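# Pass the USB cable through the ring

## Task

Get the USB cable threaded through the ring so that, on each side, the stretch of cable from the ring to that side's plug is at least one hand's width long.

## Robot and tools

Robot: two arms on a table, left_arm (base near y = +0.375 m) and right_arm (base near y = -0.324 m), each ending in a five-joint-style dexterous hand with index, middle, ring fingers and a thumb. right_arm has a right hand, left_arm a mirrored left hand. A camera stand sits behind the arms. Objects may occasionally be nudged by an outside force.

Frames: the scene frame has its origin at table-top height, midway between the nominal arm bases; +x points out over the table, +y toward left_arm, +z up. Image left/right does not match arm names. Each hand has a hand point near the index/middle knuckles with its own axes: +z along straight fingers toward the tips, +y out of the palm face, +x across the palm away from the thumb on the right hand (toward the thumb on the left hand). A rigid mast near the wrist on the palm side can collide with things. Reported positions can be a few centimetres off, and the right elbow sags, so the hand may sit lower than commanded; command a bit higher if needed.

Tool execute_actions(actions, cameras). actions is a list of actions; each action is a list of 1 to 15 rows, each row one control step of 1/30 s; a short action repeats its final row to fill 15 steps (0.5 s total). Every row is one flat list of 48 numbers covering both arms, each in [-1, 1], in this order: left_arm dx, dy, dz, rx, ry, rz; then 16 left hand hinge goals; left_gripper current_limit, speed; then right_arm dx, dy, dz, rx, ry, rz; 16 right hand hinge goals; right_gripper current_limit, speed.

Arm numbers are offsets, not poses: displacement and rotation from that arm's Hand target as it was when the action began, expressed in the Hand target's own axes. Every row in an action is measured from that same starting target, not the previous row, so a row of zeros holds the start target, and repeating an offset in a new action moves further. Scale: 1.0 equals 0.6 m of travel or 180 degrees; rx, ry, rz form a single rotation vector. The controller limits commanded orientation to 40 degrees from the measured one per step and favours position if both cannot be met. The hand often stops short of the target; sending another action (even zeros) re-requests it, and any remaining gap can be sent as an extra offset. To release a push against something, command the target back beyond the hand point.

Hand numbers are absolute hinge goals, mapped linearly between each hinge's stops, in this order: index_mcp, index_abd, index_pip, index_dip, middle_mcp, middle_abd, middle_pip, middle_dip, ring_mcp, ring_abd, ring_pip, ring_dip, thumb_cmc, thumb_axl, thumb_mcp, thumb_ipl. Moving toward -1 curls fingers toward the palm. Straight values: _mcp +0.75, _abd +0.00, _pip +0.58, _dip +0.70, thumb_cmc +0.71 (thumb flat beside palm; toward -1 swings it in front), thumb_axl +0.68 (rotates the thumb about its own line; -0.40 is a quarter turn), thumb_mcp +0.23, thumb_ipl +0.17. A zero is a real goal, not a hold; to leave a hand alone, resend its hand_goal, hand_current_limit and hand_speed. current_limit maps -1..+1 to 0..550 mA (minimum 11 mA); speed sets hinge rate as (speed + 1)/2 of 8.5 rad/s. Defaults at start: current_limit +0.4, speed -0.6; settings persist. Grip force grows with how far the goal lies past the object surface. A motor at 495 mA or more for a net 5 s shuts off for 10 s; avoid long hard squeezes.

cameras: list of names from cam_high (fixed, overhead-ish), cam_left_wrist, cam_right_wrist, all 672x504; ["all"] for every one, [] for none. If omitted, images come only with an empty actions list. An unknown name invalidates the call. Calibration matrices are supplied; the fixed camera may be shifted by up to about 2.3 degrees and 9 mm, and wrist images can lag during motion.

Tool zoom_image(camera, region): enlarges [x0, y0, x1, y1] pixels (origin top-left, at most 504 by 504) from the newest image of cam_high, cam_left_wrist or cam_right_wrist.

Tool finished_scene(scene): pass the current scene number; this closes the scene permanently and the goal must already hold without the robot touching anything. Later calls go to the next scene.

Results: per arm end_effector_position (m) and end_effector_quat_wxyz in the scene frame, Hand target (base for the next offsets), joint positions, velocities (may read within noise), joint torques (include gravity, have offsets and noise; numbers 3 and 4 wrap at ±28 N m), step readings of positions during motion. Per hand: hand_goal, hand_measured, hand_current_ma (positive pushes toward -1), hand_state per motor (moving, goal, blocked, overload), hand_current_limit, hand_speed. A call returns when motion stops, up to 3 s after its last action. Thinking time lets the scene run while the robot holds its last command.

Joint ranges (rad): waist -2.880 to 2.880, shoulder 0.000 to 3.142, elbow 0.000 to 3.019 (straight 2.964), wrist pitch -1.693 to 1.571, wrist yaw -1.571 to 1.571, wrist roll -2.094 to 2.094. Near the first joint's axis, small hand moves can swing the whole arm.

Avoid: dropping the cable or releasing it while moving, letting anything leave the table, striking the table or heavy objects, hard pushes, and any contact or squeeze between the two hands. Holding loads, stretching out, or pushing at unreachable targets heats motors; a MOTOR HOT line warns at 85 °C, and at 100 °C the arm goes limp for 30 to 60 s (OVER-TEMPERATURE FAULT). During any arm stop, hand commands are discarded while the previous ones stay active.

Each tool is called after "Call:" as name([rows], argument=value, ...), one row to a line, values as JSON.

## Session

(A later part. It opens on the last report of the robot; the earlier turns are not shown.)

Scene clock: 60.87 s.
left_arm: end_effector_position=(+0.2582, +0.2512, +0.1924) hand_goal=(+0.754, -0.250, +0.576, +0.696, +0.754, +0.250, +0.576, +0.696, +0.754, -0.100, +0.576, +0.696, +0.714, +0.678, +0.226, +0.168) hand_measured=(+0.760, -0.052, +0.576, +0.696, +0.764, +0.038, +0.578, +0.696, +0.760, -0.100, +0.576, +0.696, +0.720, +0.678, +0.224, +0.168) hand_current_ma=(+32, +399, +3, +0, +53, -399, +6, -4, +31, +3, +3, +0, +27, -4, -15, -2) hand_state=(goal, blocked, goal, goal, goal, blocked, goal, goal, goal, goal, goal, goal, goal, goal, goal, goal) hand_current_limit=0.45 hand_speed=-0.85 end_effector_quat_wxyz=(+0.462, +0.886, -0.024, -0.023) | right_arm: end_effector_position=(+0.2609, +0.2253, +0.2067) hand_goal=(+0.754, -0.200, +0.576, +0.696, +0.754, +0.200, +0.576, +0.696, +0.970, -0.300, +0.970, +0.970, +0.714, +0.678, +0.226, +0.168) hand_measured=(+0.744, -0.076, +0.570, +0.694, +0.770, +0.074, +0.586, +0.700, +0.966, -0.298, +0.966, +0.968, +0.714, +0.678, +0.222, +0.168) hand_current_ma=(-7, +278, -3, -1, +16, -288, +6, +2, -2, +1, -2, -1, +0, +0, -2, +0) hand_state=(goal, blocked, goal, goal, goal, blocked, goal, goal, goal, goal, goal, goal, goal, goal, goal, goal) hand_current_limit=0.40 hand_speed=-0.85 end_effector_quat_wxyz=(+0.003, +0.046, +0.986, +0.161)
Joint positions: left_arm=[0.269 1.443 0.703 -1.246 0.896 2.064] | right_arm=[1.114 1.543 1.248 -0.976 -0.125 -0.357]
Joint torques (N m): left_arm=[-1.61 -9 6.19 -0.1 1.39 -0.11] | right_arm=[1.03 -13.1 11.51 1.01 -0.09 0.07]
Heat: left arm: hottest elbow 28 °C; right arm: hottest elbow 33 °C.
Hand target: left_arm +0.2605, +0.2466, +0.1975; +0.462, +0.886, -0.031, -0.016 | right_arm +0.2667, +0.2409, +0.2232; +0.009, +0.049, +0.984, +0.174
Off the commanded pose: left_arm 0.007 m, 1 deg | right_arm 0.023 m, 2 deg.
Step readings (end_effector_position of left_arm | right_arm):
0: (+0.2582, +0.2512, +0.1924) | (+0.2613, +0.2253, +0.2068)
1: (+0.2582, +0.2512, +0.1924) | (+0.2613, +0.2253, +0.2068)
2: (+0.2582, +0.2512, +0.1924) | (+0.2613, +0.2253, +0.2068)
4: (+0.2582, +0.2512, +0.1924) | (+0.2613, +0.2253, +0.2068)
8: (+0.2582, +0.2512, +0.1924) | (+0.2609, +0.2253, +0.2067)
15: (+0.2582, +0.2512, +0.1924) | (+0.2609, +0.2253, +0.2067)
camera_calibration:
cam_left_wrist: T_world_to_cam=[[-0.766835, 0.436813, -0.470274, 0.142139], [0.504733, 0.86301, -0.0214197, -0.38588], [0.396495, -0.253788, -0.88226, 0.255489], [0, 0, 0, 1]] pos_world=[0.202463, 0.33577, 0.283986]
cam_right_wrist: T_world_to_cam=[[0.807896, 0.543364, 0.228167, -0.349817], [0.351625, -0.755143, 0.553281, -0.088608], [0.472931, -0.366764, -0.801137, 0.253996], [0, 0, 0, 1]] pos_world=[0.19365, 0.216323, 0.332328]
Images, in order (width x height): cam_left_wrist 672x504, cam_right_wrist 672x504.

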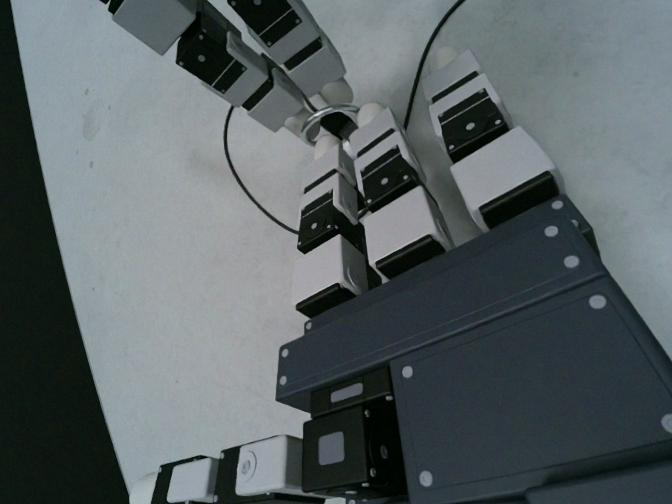

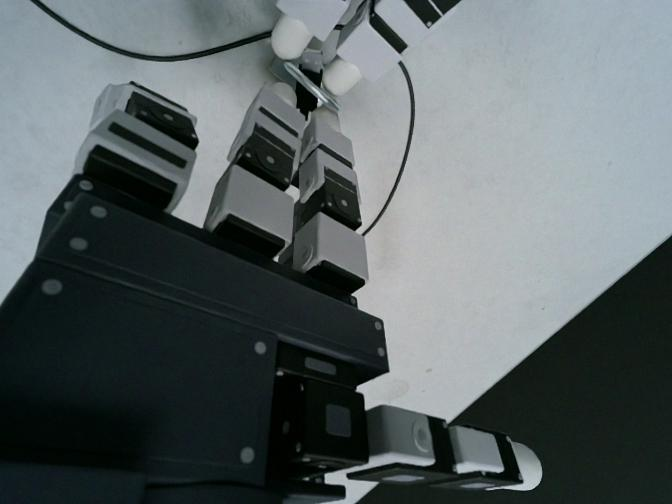

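Call:
execute_actions([
  [[0,0,0,0,0,0,0.754,-0.25,0.576,0.696,0.754,0.25,0.576,0.696,0.754,-0.1,0.576,0.696,0.714,0.678,0.226,0.168,0.45,-0.85,0,0,0,0,0,0,0.754,0,0.576,0.696,0.754,0,0.576,0.696,0.97,-0.3,0.97,0.97,0.714,0.678,0.226,0.168,0.4,-0.85]],
  [[0,0,0,0,0,0,0.754,-0.25,0.576,0.696,0.754,0.25,0.576,0.696,0.754,-0.1,0.576,0.696,0.714,0.678,0.226,0.168,0.45,-0.85,0,0,0,0,0,0,0.754,0.05,0.576,0.696,0.754,-0.05,0.576,0.696,0.97,-0.3,0.97,0.97,0.714,0.678,0.226,0.168,0.4,-0.85]],
], cameras=["cam_left_wrist","cam_right_wrist"])

Call:
zoom_image(camera="cam_left_wrist", region=[290, 60, 410, 180])

Call:
zoom_image(camera="cam_right_wrist", region=[240, 0, 440, 130])

Scene clock: 62.27 s.
left_arm: end_effector_position=(+0.2582, +0.2512, +0.1924) hand_goal=(+0.754, -0.250, +0.576, +0.696, +0.754, +0.250, +0.576, +0.696, +0.754, -0.100, +0.576, +0.696, +0.714, +0.678, +0.226, +0.168) hand_measured=(+0.762, -0.112, +0.578, +0.696, +0.768, +0.038, +0.580, +0.696, +0.760, -0.100, +0.576, +0.696, +0.720, +0.678, +0.224, +0.168) hand_current_ma=(+41, +399, +6, +0, +66, -399, +13, -3, +31, +3, +3, +0, +27, -4, -15, -2) hand_state=(goal, blocked, goal, goal, goal, blocked, goal, goal, goal, goal, goal, goal, goal, goal, goal, goal) hand_current_limit=0.45 hand_speed=-0.85 end_effector_quat_wxyz=(+0.462, +0.886, -0.024, -0.023) | right_arm: end_effector_position=(+0.2611, +0.2252, +0.2067) hand_goal=(+0.754, +0.050, +0.576, +0.696, +0.754, -0.050, +0.576, +0.696, +0.970, -0.300, +0.970, +0.970, +0.714, +0.678, +0.226, +0.168) hand_measured=(+0.754, +0.046, +0.574, +0.694, +0.762, -0.048, +0.582, +0.700, +0.966, -0.298, +0.966, +0.968, +0.714, +0.678, +0.222, +0.168) hand_current_ma=(+0, -1, -1, -1, +6, +0, +3, +2, -2, +1, -2, -1, +0, +0, -2, +0) hand_state=(goal, goal, goal, goal, goal, goal, goal, goal, goal, goal, goal, goal, goal, goal, goal, goal) hand_current_limit=0.40 hand_speed=-0.85 end_effector_quat_wxyz=(+0.003, +0.046, +0.986, +0.161)
Joint positions: left_arm=[0.269 1.443 0.703 -1.246 0.896 2.064] | right_arm=[1.114 1.543 1.248 -0.976 -0.124 -0.357]
Joint torques (N m): left_arm=[-1.73 -9.11 6.2 -0.09 1.39 -0.1] | right_arm=[0.15 -13.27 11.32 1.09 -0.06 0.09]
Heat: left arm: hottest elbow 28 °C; right arm: hottest elbow 33 °C.
Hand target: left_arm +0.2605, +0.2466, +0.1975; +0.462, +0.886, -0.031, -0.016 | right_arm +0.2667, +0.2409, +0.2232; +0.009, +0.049, +0.984, +0.174
Off the commanded pose: left_arm 0.007 m, 1 deg | right_arm 0.023 m, 2 deg.
Step readings (end_effector_position of left_arm | right_arm):
0: (+0.2582, +0.2512, +0.1924) | (+0.2609, +0.2253, +0.2067)
1: (+0.2582, +0.2512, +0.1924) | (+0.2609, +0.2253, +0.2067)
2: (+0.2582, +0.2512, +0.1924) | (+0.2609, +0.2253, +0.2067)
4: (+0.2582, +0.2512, +0.1924) | (+0.2609, +0.2253, +0.2067)
8: (+0.2582, +0.2512, +0.1924) | (+0.2609, +0.2253, +0.2067)
15: (+0.2582, +0.2512, +0.1924) | (+0.2611, +0.2252, +0.2067)
16: (+0.2582, +0.2512, +0.1924) | (+0.2611, +0.2252, +0.2067)
17: (+0.2582, +0.2512, +0.1924) | (+0.2611, +0.2252, +0.2067)
19: (+0.2582, +0.2512, +0.1924) | (+0.2611, +0.2252, +0.2067)
23: (+0.2582, +0.2512, +0.1924) | (+0.2611, +0.2252, +0.2067)
30: (+0.2582, +0.2512, +0.1924) | (+0.2611, +0.2252, +0.2067)
camera_calibration:
cam_left_wrist: T_world_to_cam=[[-0.766835, 0.436813, -0.470274, 0.142139], [0.504733, 0.86301, -0.0214197, -0.38588], [0.396495, -0.253788, -0.88226, 0.255489], [0, 0, 0, 1]] pos_world=[0.202463, 0.33577, 0.283986]
cam_right_wrist: T_world_to_cam=[[0.807884, 0.54326, 0.228456, -0.349865], [0.35112, -0.755024, 0.553763, -0.0886376], [0.473327, -0.367161, -0.800721, 0.253787], [0, 0, 0, 1]] pos_world=[0.193649, 0.216325, 0.332225]
Images, in order (width x height): cam_left_wrist 672x504, cam_right_wrist 672x504.

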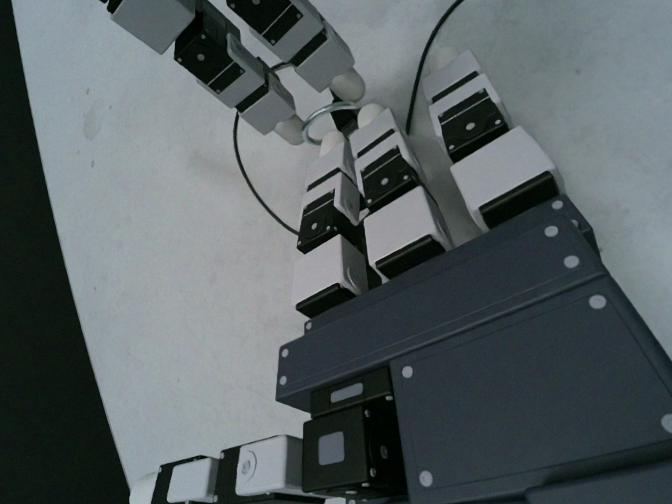

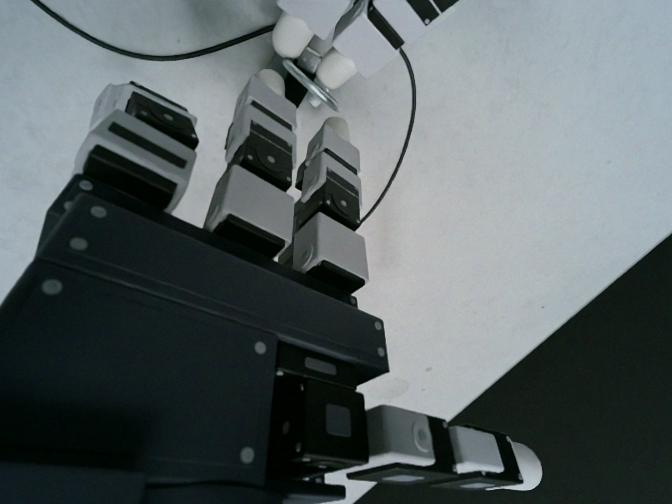

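Scaled by 4.200 from the camera's 672x504 image, which has a finer 960x720 frame.

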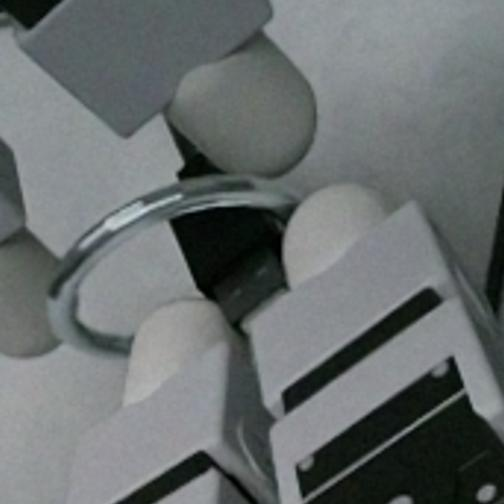

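Scaled by 2.520 from the camera's 672x504 image, which has a finer 960x720 frame.

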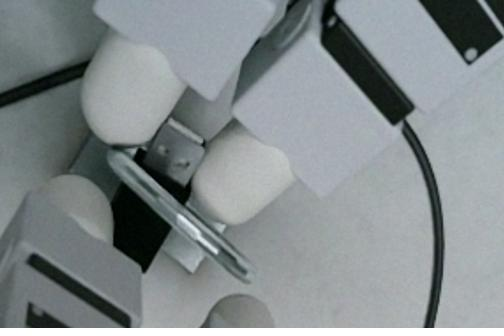

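Call:
execute_actions([
  [[0,0,0,0,0,0,0.754,-0.25,0.576,0.696,0.754,0.25,0.576,0.696,0.754,-0.1,0.576,0.696,0.714,0.678,0.226,0.168,0.45,-0.85,-0.0075,-0.0616,-0.0491,0,0,0,0.754,0.08,0.576,0.696,0.754,-0.08,0.576,0.696,0.97,-0.3,0.97,0.97,0.714,0.678,0.226,0.168,0.4,-0.85]],
  [[0,0,0,0,0,0,0.754,-0.25,0.576,0.696,0.754,0.25,0.576,0.696,0.754,-0.1,0.576,0.696,0.714,0.678,0.226,0.168,0.45,-0.85,-0.0084,-0.0436,-0.1226,0,0,0,0.754,0.08,0.576,0.696,0.754,-0.08,0.576,0.696,0.97,-0.3,0.97,0.97,0.714,0.678,0.226,0.168,0.4,-0.85]],
], cameras=["all"])

Call:
zoom_image(camera="cam_left_wrist", region=[290, 60, 410, 180])

Call:
zoom_image(camera="cam_high", region=[450, 245, 530, 325])

Scene clock: 64.00 s.
left_arm: end_effector_position=(+0.2582, +0.2512, +0.1924) hand_goal=(+0.754, -0.250, +0.576, +0.696, +0.754, +0.250, +0.576, +0.696, +0.754, -0.100, +0.576, +0.696, +0.714, +0.678, +0.226, +0.168) hand_measured=(+0.762, -0.112, +0.578, +0.696, +0.768, +0.038, +0.580, +0.696, +0.760, -0.100, +0.576, +0.696, +0.720, +0.678, +0.224, +0.168) hand_current_ma=(+41, +399, +6, +0, +66, -399, +13, -3, +31, +3, +3, +0, +27, -4, -15, -2) hand_state=(goal, blocked, goal, goal, goal, blocked, goal, goal, goal, goal, goal, goal, goal, goal, goal, goal) hand_current_limit=0.45 hand_speed=-0.85 end_effector_quat_wxyz=(+0.462, +0.886, -0.024, -0.023) | right_arm: end_effector_position=(+0.2629, +0.1429, +0.2952) hand_goal=(+0.754, +0.080, +0.576, +0.696, +0.754, -0.080, +0.576, +0.696, +0.970, -0.300, +0.970, +0.970, +0.714, +0.678, +0.226, +0.168) hand_measured=(+0.754, +0.078, +0.574, +0.694, +0.756, -0.076, +0.578, +0.698, +0.966, -0.298, +0.966, +0.968, +0.714, +0.678, +0.222, +0.168) hand_current_ma=(+0, -1, -1, -1, +1, +1, +1, +1, -2, +1, -2, -1, +0, +0, -2, +0) hand_state=(goal, goal, goal, goal, goal, goal, goal, goal, goal, goal, goal, goal, goal, goal, goal, goal) hand_current_limit=0.40 hand_speed=-0.85 end_effector_quat_wxyz=(+0.008, +0.053, +0.983, +0.174)
Joint positions: left_arm=[0.269 1.443 0.703 -1.246 0.896 2.064] | right_arm=[1.018 1.305 1.226 -1.177 -0.154 -0.431]
Joint torques (N m): left_arm=[-1.67 -9 6.17 -0.13 1.39 -0.11] | right_arm=[-0.5 -9.82 9.5 0.96 -0.3 -0.21]
Heat: left arm: hottest elbow 28 °C; right arm: hottest elbow 33 °C.
Hand target: left_arm +0.2605, +0.2466, +0.1975; +0.462, +0.886, -0.031, -0.016 | right_arm +0.2666, +0.1458, +0.2986; +0.009, +0.049, +0.984, +0.174
Off the commanded pose: left_arm 0.007 m, 1 deg | right_arm 0.006 m, 1 deg.
Step readings (end_effector_position of left_arm | right_arm):
0: (+0.2582, +0.2512, +0.1924) | (+0.2611, +0.2252, +0.2067)
1: (+0.2582, +0.2512, +0.1924) | (+0.2611, +0.2252, +0.2067)
2: (+0.2582, +0.2512, +0.1924) | (+0.2608, +0.2249, +0.2069)
4: (+0.2582, +0.2512, +0.1924) | (+0.2606, +0.2223, +0.2095)
8: (+0.2582, +0.2512, +0.1924) | (+0.2627, +0.2095, +0.2248)
15: (+0.2582, +0.2512, +0.1924) | (+0.2677, +0.2006, +0.2458)
16: (+0.2582, +0.2512, +0.1924) | (+0.2673, +0.2003, +0.2456)
17: (+0.2582, +0.2512, +0.1924) | (+0.2666, +0.1979, +0.2446)
19: (+0.2582, +0.2512, +0.1924) | (+0.2631, +0.1868, +0.2455)
23: (+0.2582, +0.2512, +0.1924) | (+0.2641, +0.1618, +0.2702)
30: (+0.2582, +0.2512, +0.1924) | (+0.2642, +0.1432, +0.2976)
camera_calibration:
cam_left_wrist: T_world_to_cam=[[-0.766835, 0.436813, -0.470274, 0.142139], [0.504733, 0.86301, -0.0214197, -0.38588], [0.396495, -0.253788, -0.88226, 0.255489], [0, 0, 0, 1]] pos_world=[0.202463, 0.33577, 0.283986]
cam_right_wrist: T_world_to_cam=[[0.814485, 0.523679, 0.24975, -0.332134], [0.333952, -0.775162, 0.536283, -0.187959], [0.474437, -0.35339, -0.806241, 0.292889], [0, 0, 0, 1]] pos_world=[0.19433, 0.131737, 0.419888]

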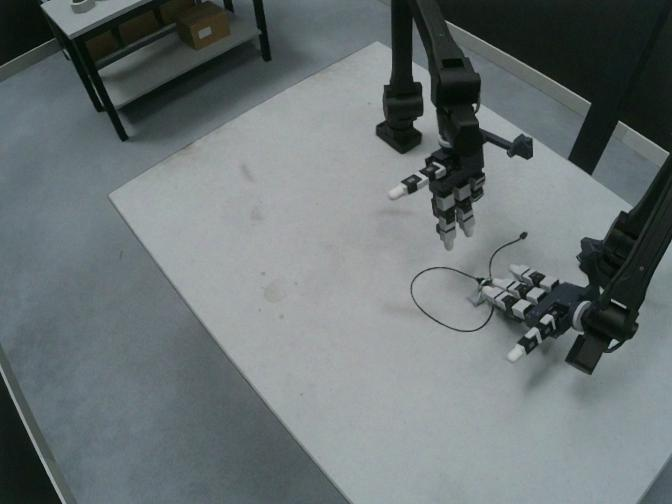

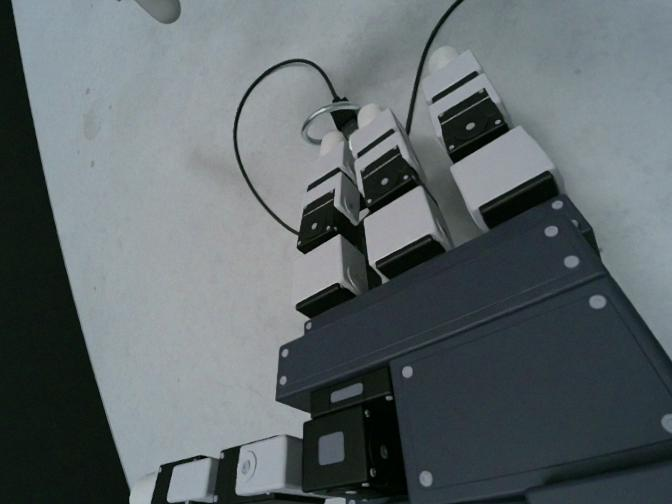

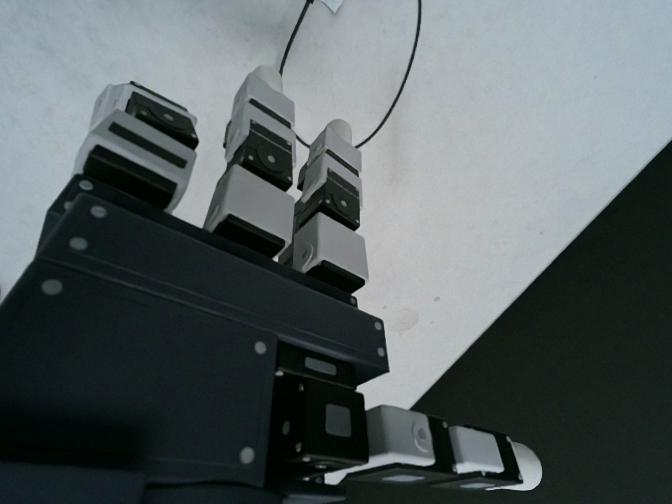

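Scaled by 4.200 from the camera's 672x504 image, which has a finer 960x720 frame.

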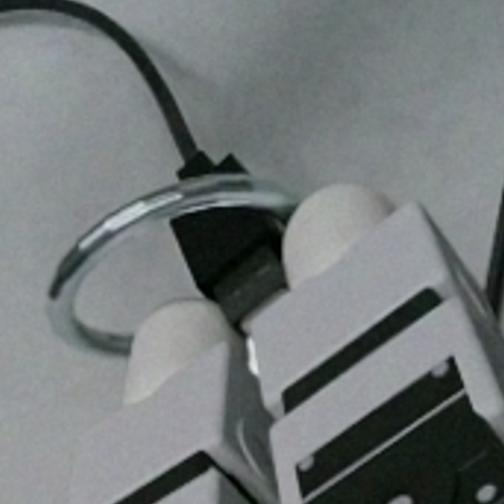

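Scaled by 6.300 from the camera's 672x504 image, which has a finer 960x720 frame.

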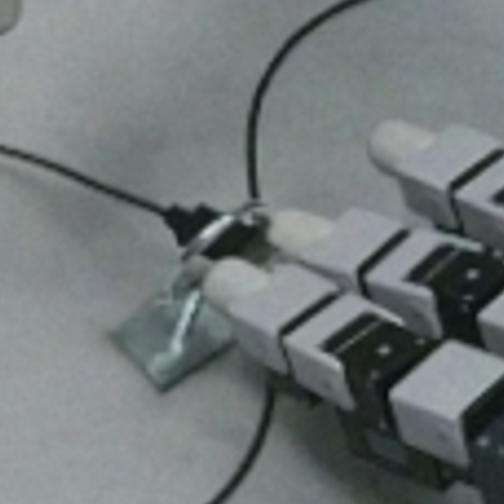

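Call:
execute_actions([
  [[0.0231,-0.016,-0.052,0,0,0,0.754,-0.25,0.576,0.696,0.754,0.25,0.576,0.696,0.754,-0.1,0.576,0.696,0.714,0.678,0.226,0.168,0.5,-0.85,0,0,0,0,0,0,0.754,0.05,0.576,0.696,0.754,-0.05,0.576,0.696,0.97,-0.3,0.97,0.97,0.714,0.678,0.226,0.168,0.4,-0.85]],
], cameras=["cam_high","cam_left_wrist","cam_right_wrist"])

Call:
zoom_image(camera="cam_left_wrist", region=[280, 40, 420, 180])

Call:
zoom_image(camera="cam_high", region=[450, 245, 530, 325])

Scene clock: 65.13 s.
left_arm: end_effector_position=(+0.2639, +0.2679, +0.1978) hand_goal=(+0.754, -0.250, +0.576, +0.696, +0.754, +0.250, +0.576, +0.696, +0.754, -0.100, +0.576, +0.696, +0.714, +0.678, +0.226, +0.168) hand_measured=(+0.762, -0.112, +0.578, +0.696, +0.766, +0.044, +0.578, +0.696, +0.760, -0.100, +0.576, +0.696, +0.720, +0.678, +0.224, +0.168) hand_current_ma=(+41, +413, +6, +0, +55, -412, +10, -3, +31, +3, +3, +0, +27, -4, -15, -2) hand_state=(goal, blocked, goal, goal, goal, blocked, goal, goal, goal, goal, goal, goal, goal, goal, goal, goal) hand_current_limit=0.50 hand_speed=-0.85 end_effector_quat_wxyz=(+0.456, +0.890, -0.005, -0.027) | right_arm: end_effector_position=(+0.2628, +0.1429, +0.2952) hand_goal=(+0.754, +0.050, +0.576, +0.696, +0.754, -0.050, +0.576, +0.696, +0.970, -0.300, +0.970, +0.970, +0.714, +0.678, +0.226, +0.168) hand_measured=(+0.754, +0.052, +0.574, +0.694, +0.756, -0.052, +0.578, +0.698, +0.966, -0.298, +0.966, +0.968, +0.714, +0.678, +0.222, +0.168) hand_current_ma=(+0, +1, -1, -1, +1, -1, +1, +1, -2, +1, -2, -1, +0, +0, -2, +0) hand_state=(goal, goal, goal, goal, goal, goal, goal, goal, goal, goal, goal, goal, goal, goal, goal, goal) hand_current_limit=0.40 hand_speed=-0.85 end_effector_quat_wxyz=(+0.008, +0.053, +0.983, +0.174)
Joint positions: left_arm=[0.32 1.443 0.73 -1.306 0.867 2.08] | right_arm=[1.018 1.305 1.226 -1.177 -0.154 -0.432]
Joint torques (N m): left_arm=[0.73 -7.82 9.13 -1.13 0.87 0.2] | right_arm=[-0.26 -9.17 9.31 0.84 -0.31 -0.2]
Heat: left arm: hottest elbow 28 °C; right arm: hottest elbow 33 °C.
Hand target: left_arm +0.2764, +0.2766, +0.2076; +0.462, +0.886, -0.031, -0.016 | right_arm +0.2666, +0.1459, +0.2986; +0.009, +0.049, +0.984, +0.174
Off the commanded pose: left_arm 0.018 m, 3 deg | right_arm 0.006 m, 0 deg.
joint sent to its limit (left arm) — joint 6 (wrist roll), upper limit. The joint targets are off in orientation, not in position.
Step readings (end_effector_position of left_arm | right_arm):
0: (+0.2582, +0.2512, +0.1924) | (+0.2629, +0.1429, +0.2952)
1: (+0.2582, +0.2512, +0.1924) | (+0.2629, +0.1429, +0.2952)
2: (+0.2579, +0.2512, +0.1922) | (+0.2629, +0.1429, +0.2952)
4: (+0.2584, +0.2534, +0.1929) | (+0.2629, +0.1429, +0.2952)
8: (+0.2618, +0.2621, +0.1955) | (+0.2628, +0.1429, +0.2952)
15: (+0.2644, +0.2680, +0.1977) | (+0.2628, +0.1429, +0.2952)
camera_calibration:
cam_left_wrist: T_world_to_cam=[[-0.790732, 0.42113, -0.444288, 0.14703], [0.478376, 0.877945, -0.0192186, -0.400603], [0.381967, -0.227734, -0.895678, 0.261802], [0, 0, 0, 1]] pos_world=[0.207901, 0.34941, 0.292115]
cam_right_wrist: T_world_to_cam=[[0.814091, 0.524336, 0.249654, -0.33194], [0.334462, -0.774758, 0.536549, -0.188157], [0.474754, -0.3533, -0.806094, 0.292847], [0, 0, 0, 1]] pos_world=[0.19413, 0.131735, 0.419888]

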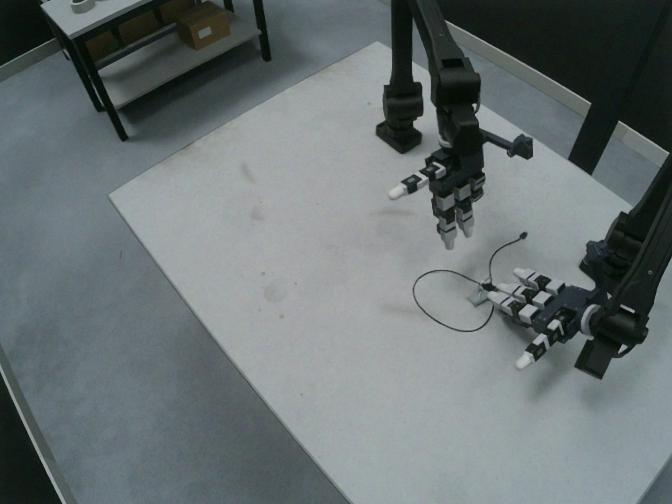

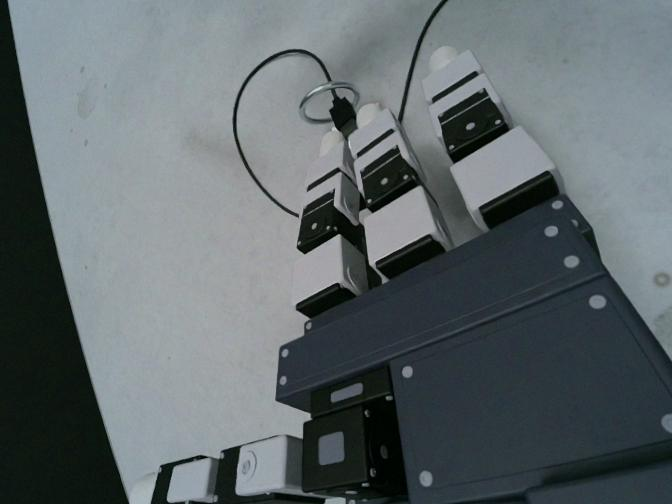

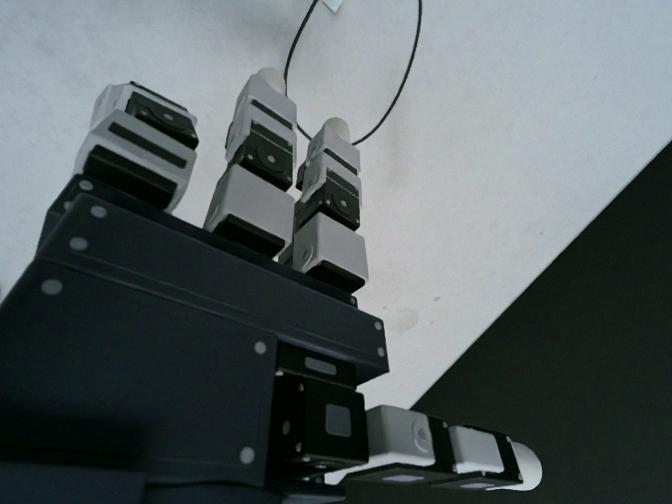

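Scaled by 3.600 from the camera's 672x504 image, which has a finer 960x720 frame.

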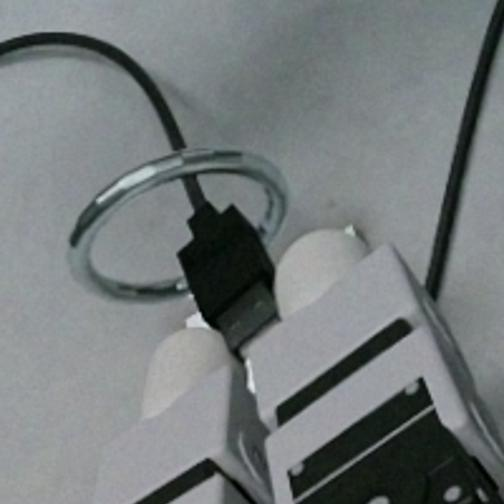

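Scaled by 6.300 from the camera's 672x504 image, which has a finer 960x720 frame.

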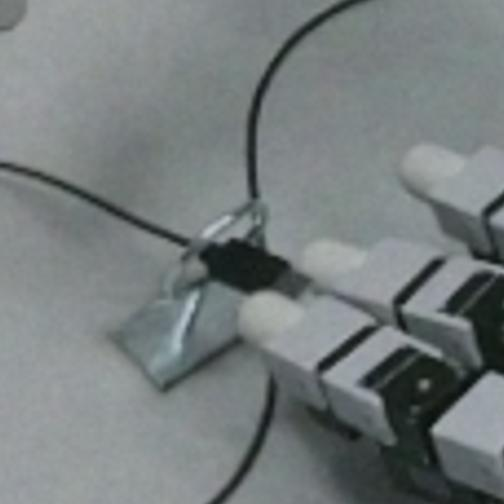

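Call:
execute_actions([
  [[0.0343,-0.0419,-0.0715,0,0.0455,-0.0319,0.754,-0.25,0.576,0.696,0.754,0.25,0.576,0.696,0.754,-0.1,0.576,0.696,0.714,0.678,0.226,0.168,0.5,-0.85,0,0,0,0,0,0,0.754,0.05,0.576,0.696,0.754,-0.05,0.576,0.696,0.97,-0.3,0.97,0.97,0.714,0.678,0.226,0.168,0.4,-0.85]],
], cameras=["cam_high","cam_left_wrist"])

Call:
zoom_image(camera="cam_left_wrist", region=[250, 0, 430, 180])

Scene clock: 66.50 s.
left_arm: end_effector_position=(+0.2882, +0.3166, +0.2017) hand_goal=(+0.754, -0.250, +0.576, +0.696, +0.754, +0.250, +0.576, +0.696, +0.754, -0.100, +0.576, +0.696, +0.714, +0.678, +0.226, +0.168) hand_measured=(+0.746, -0.112, +0.570, +0.692, +0.778, +0.052, +0.584, +0.698, +0.760, -0.100, +0.576, +0.696, +0.720, +0.678, +0.224, +0.168) hand_current_ma=(-37, +412, -28, -14, +122, -412, +40, +13, +31, +3, +3, +0, +29, -4, -16, -2) hand_state=(goal, blocked, goal, goal, blocked, blocked, goal, goal, goal, goal, goal, goal, goal, goal, goal, goal) hand_current_limit=0.50 hand_speed=-0.85 end_effector_quat_wxyz=(+0.460, +0.886, +0.058, +0.011) | right_arm: end_effector_position=(+0.2628, +0.1429, +0.2952) hand_goal=(+0.754, +0.050, +0.576, +0.696, +0.754, -0.050, +0.576, +0.696, +0.970, -0.300, +0.970, +0.970, +0.714, +0.678, +0.226, +0.168) hand_measured=(+0.754, +0.052, +0.574, +0.694, +0.756, -0.052, +0.578, +0.698, +0.966, -0.298, +0.966, +0.968, +0.714, +0.678, +0.222, +0.168) hand_current_ma=(+0, +1, -1, -1, +1, -1, +1, +1, -2, +1, -2, -1, +0, +0, -2, +0) hand_state=(goal, goal, goal, goal, goal, goal, goal, goal, goal, goal, goal, goal, goal, goal, goal, goal) hand_current_limit=0.40 hand_speed=-0.85 end_effector_quat_wxyz=(+0.008, +0.053, +0.983, +0.174)
Joint positions: left_arm=[0.462 1.468 0.764 -1.311 0.879 2.081] | right_arm=[1.018 1.305 1.226 -1.177 -0.154 -0.432]
Joint torques (N m): left_arm=[0.38 -7.82 9.25 -1.02 1.28 0.22] | right_arm=[-0.97 -9.82 9.32 0.83 -0.32 -0.18]
Heat: left arm: hottest elbow 28 °C; right arm: hottest elbow 34 °C.
Hand target: left_arm +0.3004, +0.3247, +0.2115; +0.461, +0.886, +0.047, +0.024 | right_arm +0.2666, +0.1459, +0.2986; +0.009, +0.049, +0.984, +0.174
Off the commanded pose: left_arm 0.018 m, 2 deg | right_arm 0.006 m, 0 deg.
joint sent to its limit (left arm) — joint 6 (wrist roll), upper limit. The joint targets still meet the commanded pose.
Step readings (end_effector_position of left_arm | right_arm):
0: (+0.2639, +0.2679, +0.1978) | (+0.2628, +0.1429, +0.2952)
1: (+0.2640, +0.2682, +0.1978) | (+0.2628, +0.1429, +0.2952)
2: (+0.2650, +0.2704, +0.1980) | (+0.2628, +0.1429, +0.2952)
4: (+0.2691, +0.2789, +0.1992) | (+0.2628, +0.1429, +0.2952)
8: (+0.2818, +0.3059, +0.2005) | (+0.2628, +0.1429, +0.2952)
15: (+0.2884, +0.3167, +0.2020) | (+0.2628, +0.1429, +0.2952)
camera_calibration:
cam_left_wrist: T_world_to_cam=[[-0.839673, 0.297199, -0.454557, 0.202918], [0.344921, 0.938334, -0.0236488, -0.434621], [0.419498, -0.176644, -0.890404, 0.238934], [0, 0, 0, 1]] pos_world=[0.220063, 0.389718, 0.294708]
Images, in order (width x height): cam_high 672x504, cam_left_wrist 672x504.

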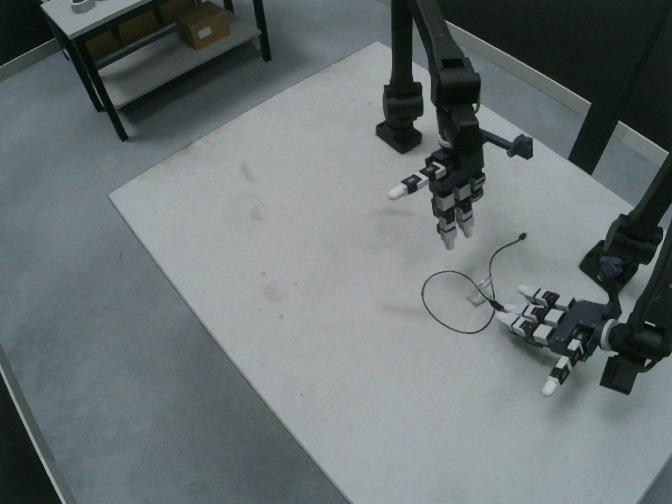

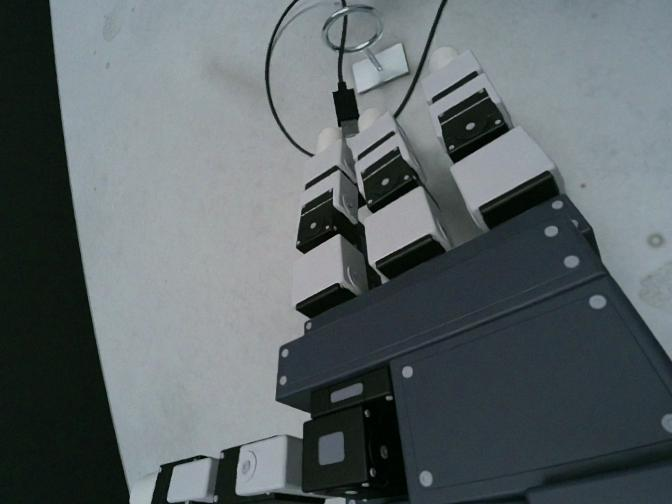

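Scaled by 2.800 from the camera's 672x504 image, which has a finer 960x720 frame.

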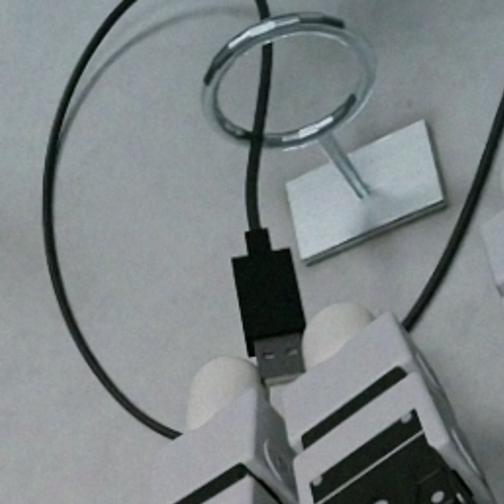

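Call:
execute_actions([
  [[0.1187,-0.0073,-0.0104,0,0.0273,-0.0191,0.754,-0.25,0.576,0.696,0.754,0.25,0.576,0.696,0.754,-0.1,0.576,0.696,0.714,0.678,0.226,0.168,0.5,-0.85,0,0,0,0,0,0,0.754,0.05,0.576,0.696,0.754,-0.05,0.576,0.696,0.97,-0.3,0.97,0.97,0.714,0.678,0.226,0.168,0.4,-0.85]],
  [[0.124,0.0102,0.0146,0,0,0,0.754,-0.25,0.576,0.696,0.754,0.25,0.576,0.696,0.754,-0.1,0.576,0.696,0.714,0.678,0.226,0.168,0.5,-0.85,0,0,0,0,0,0,0.754,0.05,0.576,0.696,0.754,-0.05,0.576,0.696,0.97,-0.3,0.97,0.97,0.714,0.678,0.226,0.168,0.4,-0.85]],
], cameras=["cam_high","cam_left_wrist"])

Call:
zoom_image(camera="cam_high", region=[400, 210, 580, 390])

Scene clock: 68.23 s.
left_arm: end_effector_position=(+0.4278, +0.3457, +0.2010) hand_goal=(+0.754, -0.250, +0.576, +0.696, +0.754, +0.250, +0.576, +0.696, +0.754, -0.100, +0.576, +0.696, +0.714, +0.678, +0.226, +0.168) hand_measured=(+0.740, -0.120, +0.566, +0.692, +0.788, +0.080, +0.590, +0.702, +0.760, -0.100, +0.576, +0.696, +0.720, +0.678, +0.224, +0.168) hand_current_ma=(-67, +413, -42, -21, +168, -412, +64, +31, +32, +2, +3, +0, +30, -4, -16, -2) hand_state=(goal, blocked, goal, goal, blocked, blocked, goal, goal, goal, goal, goal, goal, goal, goal, goal, goal) hand_current_limit=0.50 hand_speed=-0.85 end_effector_quat_wxyz=(+0.463, +0.880, +0.104, +0.033) | right_arm: end_effector_position=(+0.2628, +0.1429, +0.2952) hand_goal=(+0.754, +0.050, +0.576, +0.696, +0.754, -0.050, +0.576, +0.696, +0.970, -0.300, +0.970, +0.970, +0.714, +0.678, +0.226, +0.168) hand_measured=(+0.754, +0.052, +0.574, +0.694, +0.756, -0.052, +0.578, +0.698, +0.966, -0.298, +0.966, +0.968, +0.714, +0.678, +0.222, +0.168) hand_current_ma=(+0, +1, -1, -1, +1, -1, +1, +1, -2, +1, -2, -1, +0, +0, -2, +0) hand_state=(goal, goal, goal, goal, goal, goal, goal, goal, goal, goal, goal, goal, goal, goal, goal, goal) hand_current_limit=0.40 hand_speed=-0.85 end_effector_quat_wxyz=(+0.008, +0.053, +0.983, +0.174)
Joint positions: left_arm=[0.396 1.709 1.073 -1.181 0.944 1.825] | right_arm=[1.018 1.305 1.226 -1.177 -0.154 -0.432]
Joint torques (N m): left_arm=[-1.44 -11.87 10.29 0.2 1.28 -0.11] | right_arm=[-0.5 -9.88 9.35 0.85 -0.38 -0.22]
Heat: left arm: hottest elbow 29 °C; right arm: hottest elbow 34 °C.
Hand target: left_arm +0.4453, +0.3448, +0.2115; +0.460, +0.882, +0.093, +0.049 | right_arm +0.2666, +0.1459, +0.2986; +0.009, +0.049, +0.984, +0.174
Off the commanded pose: left_arm 0.021 m, 2 deg | right_arm 0.006 m, 0 deg.
Step readings (end_effector_position of left_arm | right_arm):
0: (+0.2882, +0.3166, +0.2017) | (+0.2628, +0.1429, +0.2952)
1: (+0.2885, +0.3167, +0.2019) | (+0.2628, +0.1429, +0.2952)
2: (+0.2908, +0.3174, +0.2030) | (+0.2628, +0.1429, +0.2952)
4: (+0.3016, +0.3213, +0.2051) | (+0.2628, +0.1429, +0.2952)
8: (+0.3326, +0.3340, +0.2073) | (+0.2628, +0.1429, +0.2952)
15: (+0.3514, +0.3407, +0.2061) | (+0.2628, +0.1429, +0.2952)
16: (+0.3523, +0.3408, +0.2055) | (+0.2628, +0.1429, +0.2952)
17: (+0.3554, +0.3411, +0.2051) | (+0.2628, +0.1429, +0.2952)
19: (+0.3686, +0.3427, +0.2046) | (+0.2628, +0.1429, +0.2952)
23: (+0.4066, +0.3466, +0.2046) | (+0.2628, +0.1429, +0.2952)
30: (+0.4252, +0.3451, +0.2028) | (+0.2628, +0.1429, +0.2952)
camera_calibration:
cam_left_wrist: T_world_to_cam=[[-0.866208, 0.204874, -0.455753, 0.354667], [0.246418, 0.968604, -0.0329284, -0.476555], [0.434698, -0.140828, -0.889497, 0.165899], [0, 0, 0, 1]] pos_world=[0.352531, 0.412294, 0.293515]
Images, in order (width x height): cam_high 672x504, cam_left_wrist 672x504.

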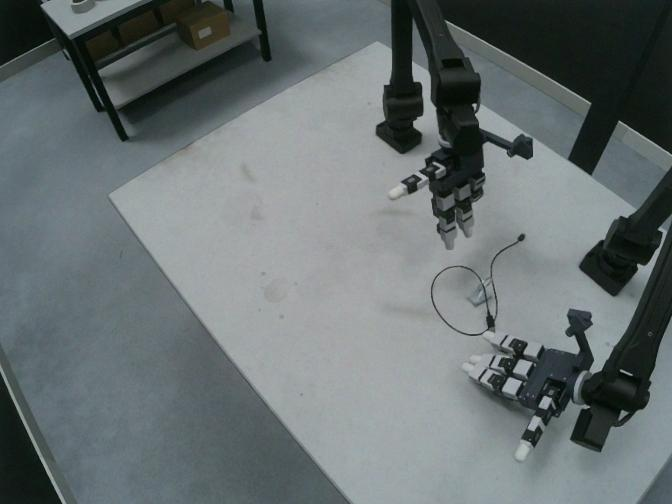

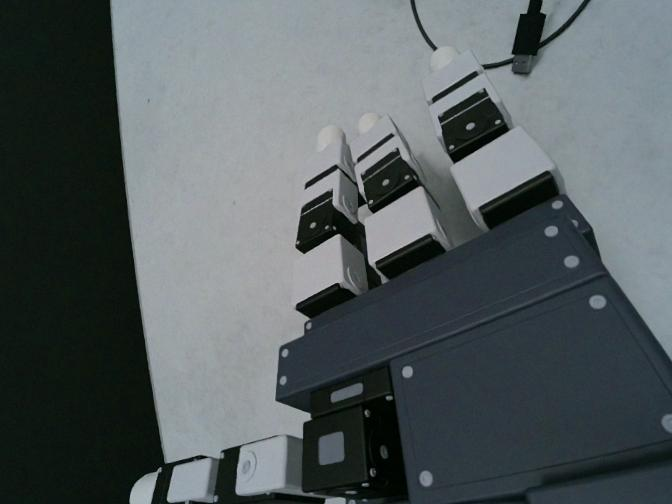

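Scaled by 2.800 from the camera's 672x504 image, which has a finer 960x720 frame.

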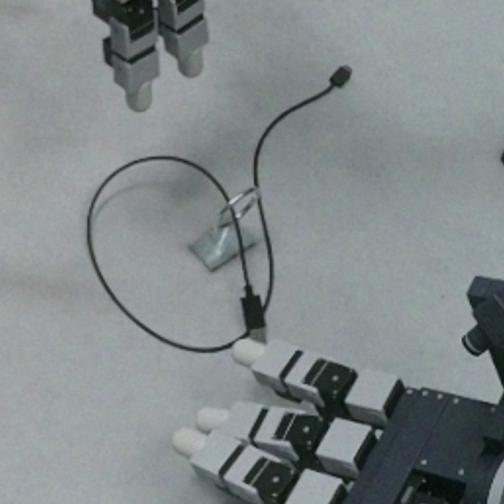

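Call:
zoom_image(camera="cam_high", region=[465, 275, 525, 335])

Call:
zoom_image(camera="cam_left_wrist", region=[400, 0, 640, 120])

Scaled by 8.400 from the camera's 672x504 image, which has a finer 960x720 frame.

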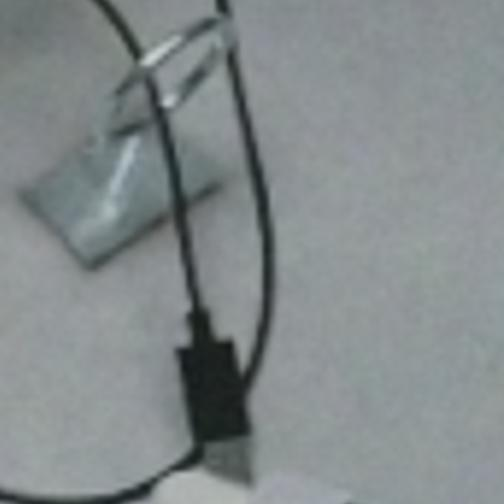

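Scaled by 2.100 from the camera's 672x504 image, which has a finer 960x720 frame.

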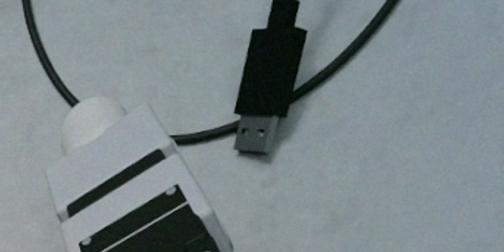

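Call:
execute_actions([
  [[0.0347,-0.0115,-0.1909,0,0.091,-0.0637,0.754,0,0.576,0.696,0.754,0,0.576,0.696,0.754,-0.1,0.576,0.696,0.714,0.678,0.226,0.168,0.4,-0.7,0,0,0,0,0,0,0.754,0.05,0.576,0.696,0.754,-0.05,0.576,0.696,0.97,-0.3,0.97,0.97,0.714,0.678,0.226,0.168,0.4,-0.85]],
  [[0,0,0,0,0,0,0.754,0,0.576,0.696,0.754,0,0.576,0.696,0.754,-0.1,0.576,0.696,0.714,0.678,0.226,0.168,0.4,-0.7,-0.0216,0.1065,0.0567,0.0002,-0.0648,0.1778,0.754,0.05,0.576,0.696,0.754,-0.05,0.576,0.696,0.97,-0.3,0.97,0.97,0.714,0.678,0.226,0.168,0.4,-0.85]],
], cameras=["cam_high","cam_right_wrist"])

Scene clock: 71.77 s.
left_arm: end_effector_position=(+0.4395, +0.4470, +0.2680) hand_goal=(+0.754, +0.000, +0.576, +0.696, +0.754, +0.000, +0.576, +0.696, +0.754, -0.100, +0.576, +0.696, +0.714, +0.678, +0.226, +0.168) hand_measured=(+0.760, -0.002, +0.576, +0.694, +0.772, +0.002, +0.582, +0.700, +0.760, -0.100, +0.576, +0.696, +0.720, +0.678, +0.224, +0.168) hand_current_ma=(+26, -9, -3, -12, +87, +11, +25, +17, +32, +2, +3, +0, +30, -4, -16, -2) hand_state=(goal, goal, goal, goal, goal, goal, goal, goal, goal, goal, goal, goal, goal, goal, goal, goal) hand_current_limit=0.40 hand_speed=-0.70 end_effector_quat_wxyz=(+0.447, +0.851, +0.248, +0.124) | right_arm: end_effector_position=(+0.2797, +0.2038, +0.2713) hand_goal=(+0.754, +0.050, +0.576, +0.696, +0.754, -0.050, +0.576, +0.696, +0.970, -0.300, +0.970, +0.970, +0.714, +0.678, +0.226, +0.168) hand_measured=(+0.756, +0.052, +0.574, +0.694, +0.756, -0.052, +0.578, +0.698, +0.968, -0.298, +0.966, +0.968, +0.716, +0.678, +0.222, +0.168) hand_current_ma=(+1, +0, +0, -1, +1, +0, +1, +1, -1, +1, -2, -1, +0, +0, -2, +0) hand_state=(goal, goal, goal, goal, goal, goal, goal, goal, goal, goal, goal, goal, goal, goal, goal, goal) hand_current_limit=0.40 hand_speed=-0.85 end_effector_quat_wxyz=(+0.057, +0.322, +0.932, +0.156)
Joint positions: left_arm=[0.591 1.541 1.073 -1.109 0.964 1.565] | right_arm=[1.229 1.497 1.363 -1.121 0.105 0.296]
Joint torques (N m): left_arm=[-1.2 -11.11 8.62 0.64 1.04 -0.1] | right_arm=[-0.15 -12.81 11.1 0.92 0.23 0.05]
Heat: left arm: hottest elbow 29 °C; right arm: hottest elbow 34 °C.
Hand target: left_arm +0.4453, +0.4448, +0.2714; +0.444, +0.852, +0.245, +0.127 | right_arm +0.2866, +0.2159, +0.2885; +0.059, +0.335, +0.926, +0.163
Off the commanded pose: left_arm 0.007 m, 1 deg | right_arm 0.022 m, 2 deg.
Step readings (end_effector_position of left_arm | right_arm):
0: (+0.4278, +0.3458, +0.2010) | (+0.2628, +0.1429, +0.2952)
1: (+0.4280, +0.3458, +0.2010) | (+0.2628, +0.1429, +0.2952)
2: (+0.4296, +0.3479, +0.2026) | (+0.2628, +0.1429, +0.2952)
4: (+0.4337, +0.3584, +0.2101) | (+0.2628, +0.1429, +0.2952)
8: (+0.4367, +0.4078, +0.2445) | (+0.2628, +0.1429, +0.2952)
15: (+0.4355, +0.4446, +0.2700) | (+0.2628, +0.1429, +0.2952)
16: (+0.4360, +0.4451, +0.2691) | (+0.2633, +0.1427, +0.2949)
17: (+0.4366, +0.4450, +0.2687) | (+0.2667, +0.1425, +0.2929)
19: (+0.4376, +0.4455, +0.2684) | (+0.2745, +0.1485, +0.2893)
23: (+0.4387, +0.4463, +0.2682) | (+0.2679, +0.1844, +0.2753)
30: (+0.4393, +0.4469, +0.2681) | (+0.2673, +0.2068, +0.2580)
camera_calibration:
cam_right_wrist: T_world_to_cam=[[0.969499, 0.0166936, 0.244527, -0.31032], [-0.125003, -0.82449, 0.551897, 0.000607227], [0.210823, -0.56563, -0.797255, 0.40178], [0, 0, 0, 1]] pos_world=[0.216226, 0.23294, 0.395868]
Images, in order (width x height): cam_high 672x504, cam_right_wrist 672x504.

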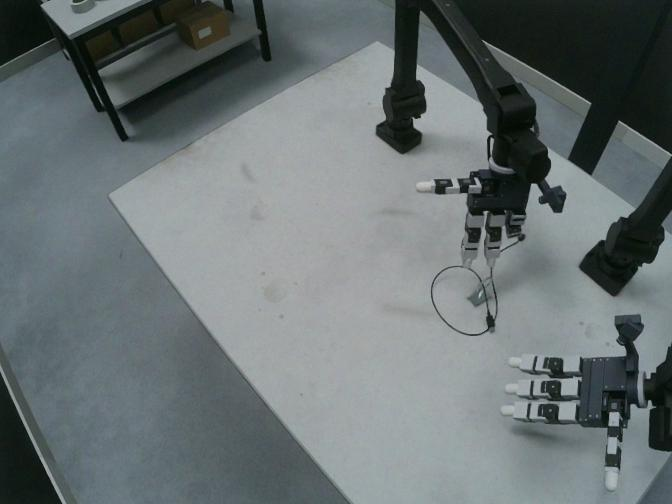

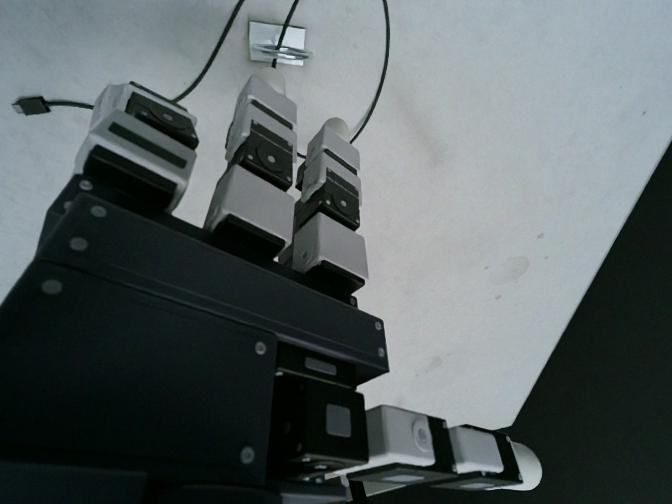

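Call:
execute_actions([
  [[0,0,0,0,0,0,0.754,0,0.576,0.696,0.754,0,0.576,0.696,0.754,-0.1,0.576,0.696,0.714,0.678,0.226,0.168,0.4,-0.7,0.0602,0.1302,0.0475,0,0,0,0.754,0.05,0.576,0.696,0.754,-0.05,0.576,0.696,0.97,-0.3,0.97,0.97,0.714,0.678,0.226,0.168,0.4,-0.7]],
], cameras=["cam_high","cam_right_wrist"])

Call:
zoom_image(camera="cam_high", region=[440, 240, 560, 360])

Call:
zoom_image(camera="cam_right_wrist", region=[180, 0, 420, 180])

Scene clock: 72.97 s.
left_arm: end_effector_position=(+0.4395, +0.4470, +0.2680) hand_goal=(+0.754, +0.000, +0.576, +0.696, +0.754, +0.000, +0.576, +0.696, +0.754, -0.100, +0.576, +0.696, +0.714, +0.678, +0.226, +0.168) hand_measured=(+0.760, -0.002, +0.576, +0.694, +0.772, +0.002, +0.582, +0.700, +0.760, -0.100, +0.576, +0.696, +0.720, +0.678, +0.224, +0.168) hand_current_ma=(+26, -9, -3, -12, +87, +11, +25, +17, +32, +2, +3, +0, +30, -4, -16, -2) hand_state=(goal, goal, goal, goal, goal, goal, goal, goal, goal, goal, goal, goal, goal, goal, goal, goal) hand_current_limit=0.40 hand_speed=-0.70 end_effector_quat_wxyz=(+0.447, +0.851, +0.249, +0.123) | right_arm: end_effector_position=(+0.3123, +0.2912, +0.2679) hand_goal=(+0.754, +0.050, +0.576, +0.696, +0.754, -0.050, +0.576, +0.696, +0.970, -0.300, +0.970, +0.970, +0.714, +0.678, +0.226, +0.168) hand_measured=(+0.756, +0.052, +0.574, +0.694, +0.756, -0.052, +0.578, +0.698, +0.968, -0.298, +0.966, +0.968, +0.718, +0.678, +0.222, +0.168) hand_current_ma=(+1, +0, +0, -1, +1, +0, +1, +1, +0, +1, -1, -1, +1, +0, -2, +0) hand_state=(goal, goal, goal, goal, goal, goal, goal, goal, goal, goal, goal, goal, goal, goal, goal, goal) hand_current_limit=0.40 hand_speed=-0.70 end_effector_quat_wxyz=(+0.060, +0.332, +0.930, +0.148)
Joint positions: left_arm=[0.591 1.541 1.073 -1.109 0.964 1.564] | right_arm=[1.234 1.753 1.675 -1.195 0.116 0.319]
Joint torques (N m): left_arm=[-1.32 -11.34 8.64 0.66 1.04 -0.09] | right_arm=[0.5 -18.43 11.36 0.72 0.26 0.07]
Heat: left arm: hottest elbow 29 °C; right arm: hottest elbow 34 °C.
Hand target: left_arm +0.4453, +0.4448, +0.2714; +0.444, +0.852, +0.245, +0.127 | right_arm +0.3121, +0.3029, +0.2885; +0.059, +0.335, +0.926, +0.163
Off the commanded pose: left_arm 0.007 m, 1 deg | right_arm 0.024 m, 2 deg.
Step readings (end_effector_position of left_arm | right_arm):
0: (+0.4395, +0.4470, +0.2680) | (+0.2797, +0.2038, +0.2713)
1: (+0.4395, +0.4470, +0.2680) | (+0.2799, +0.2041, +0.2716)
2: (+0.4395, +0.4470, +0.2680) | (+0.2810, +0.2060, +0.2724)
4: (+0.4395, +0.4470, +0.2680) | (+0.2882, +0.2234, +0.2783)
8: (+0.4395, +0.4470, +0.2680) | (+0.3049, +0.2695, +0.2836)
15: (+0.4395, +0.4470, +0.2680) | (+0.3109, +0.2881, +0.2592)
camera_calibration:
cam_right_wrist: T_world_to_cam=[[0.97022, 0.000805003, 0.242225, -0.337583], [-0.140373, -0.813089, 0.564961, 0.0765842], [0.197405, -0.582139, -0.788762, 0.448345], [0, 0, 0, 1]] pos_world=[0.249775, 0.32354, 0.392141]
Images, in order (width x height): cam_high 672x504, cam_right_wrist 672x504.

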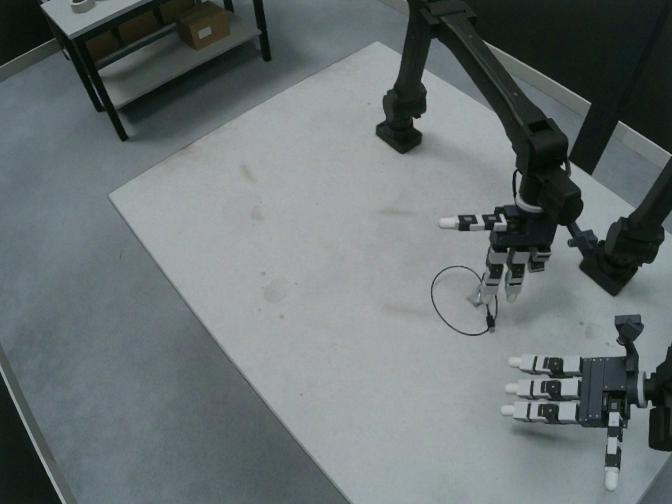

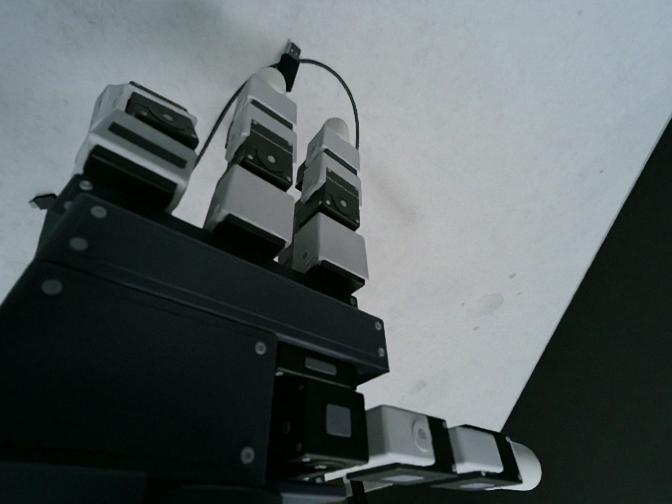

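Scaled by 4.200 from the camera's 672x504 image, which has a finer 960x720 frame.

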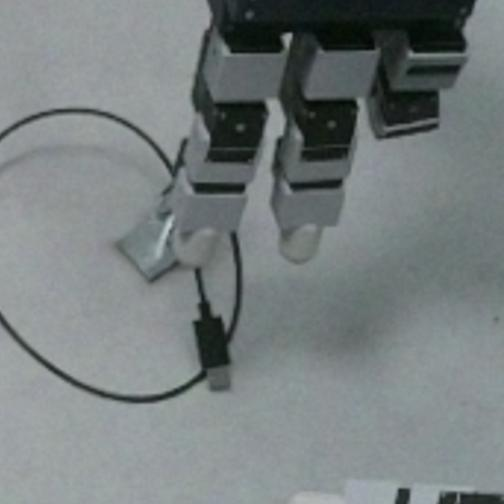

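Scaled by 2.100 from the camera's 672x504 image, which has a finer 960x720 frame.

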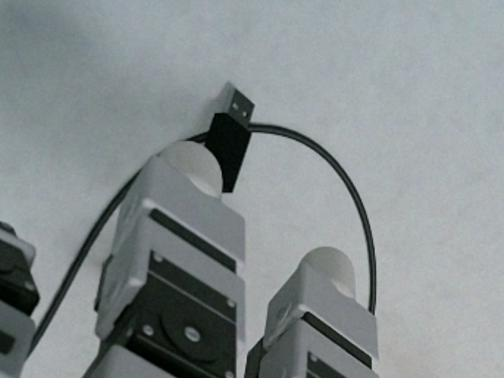

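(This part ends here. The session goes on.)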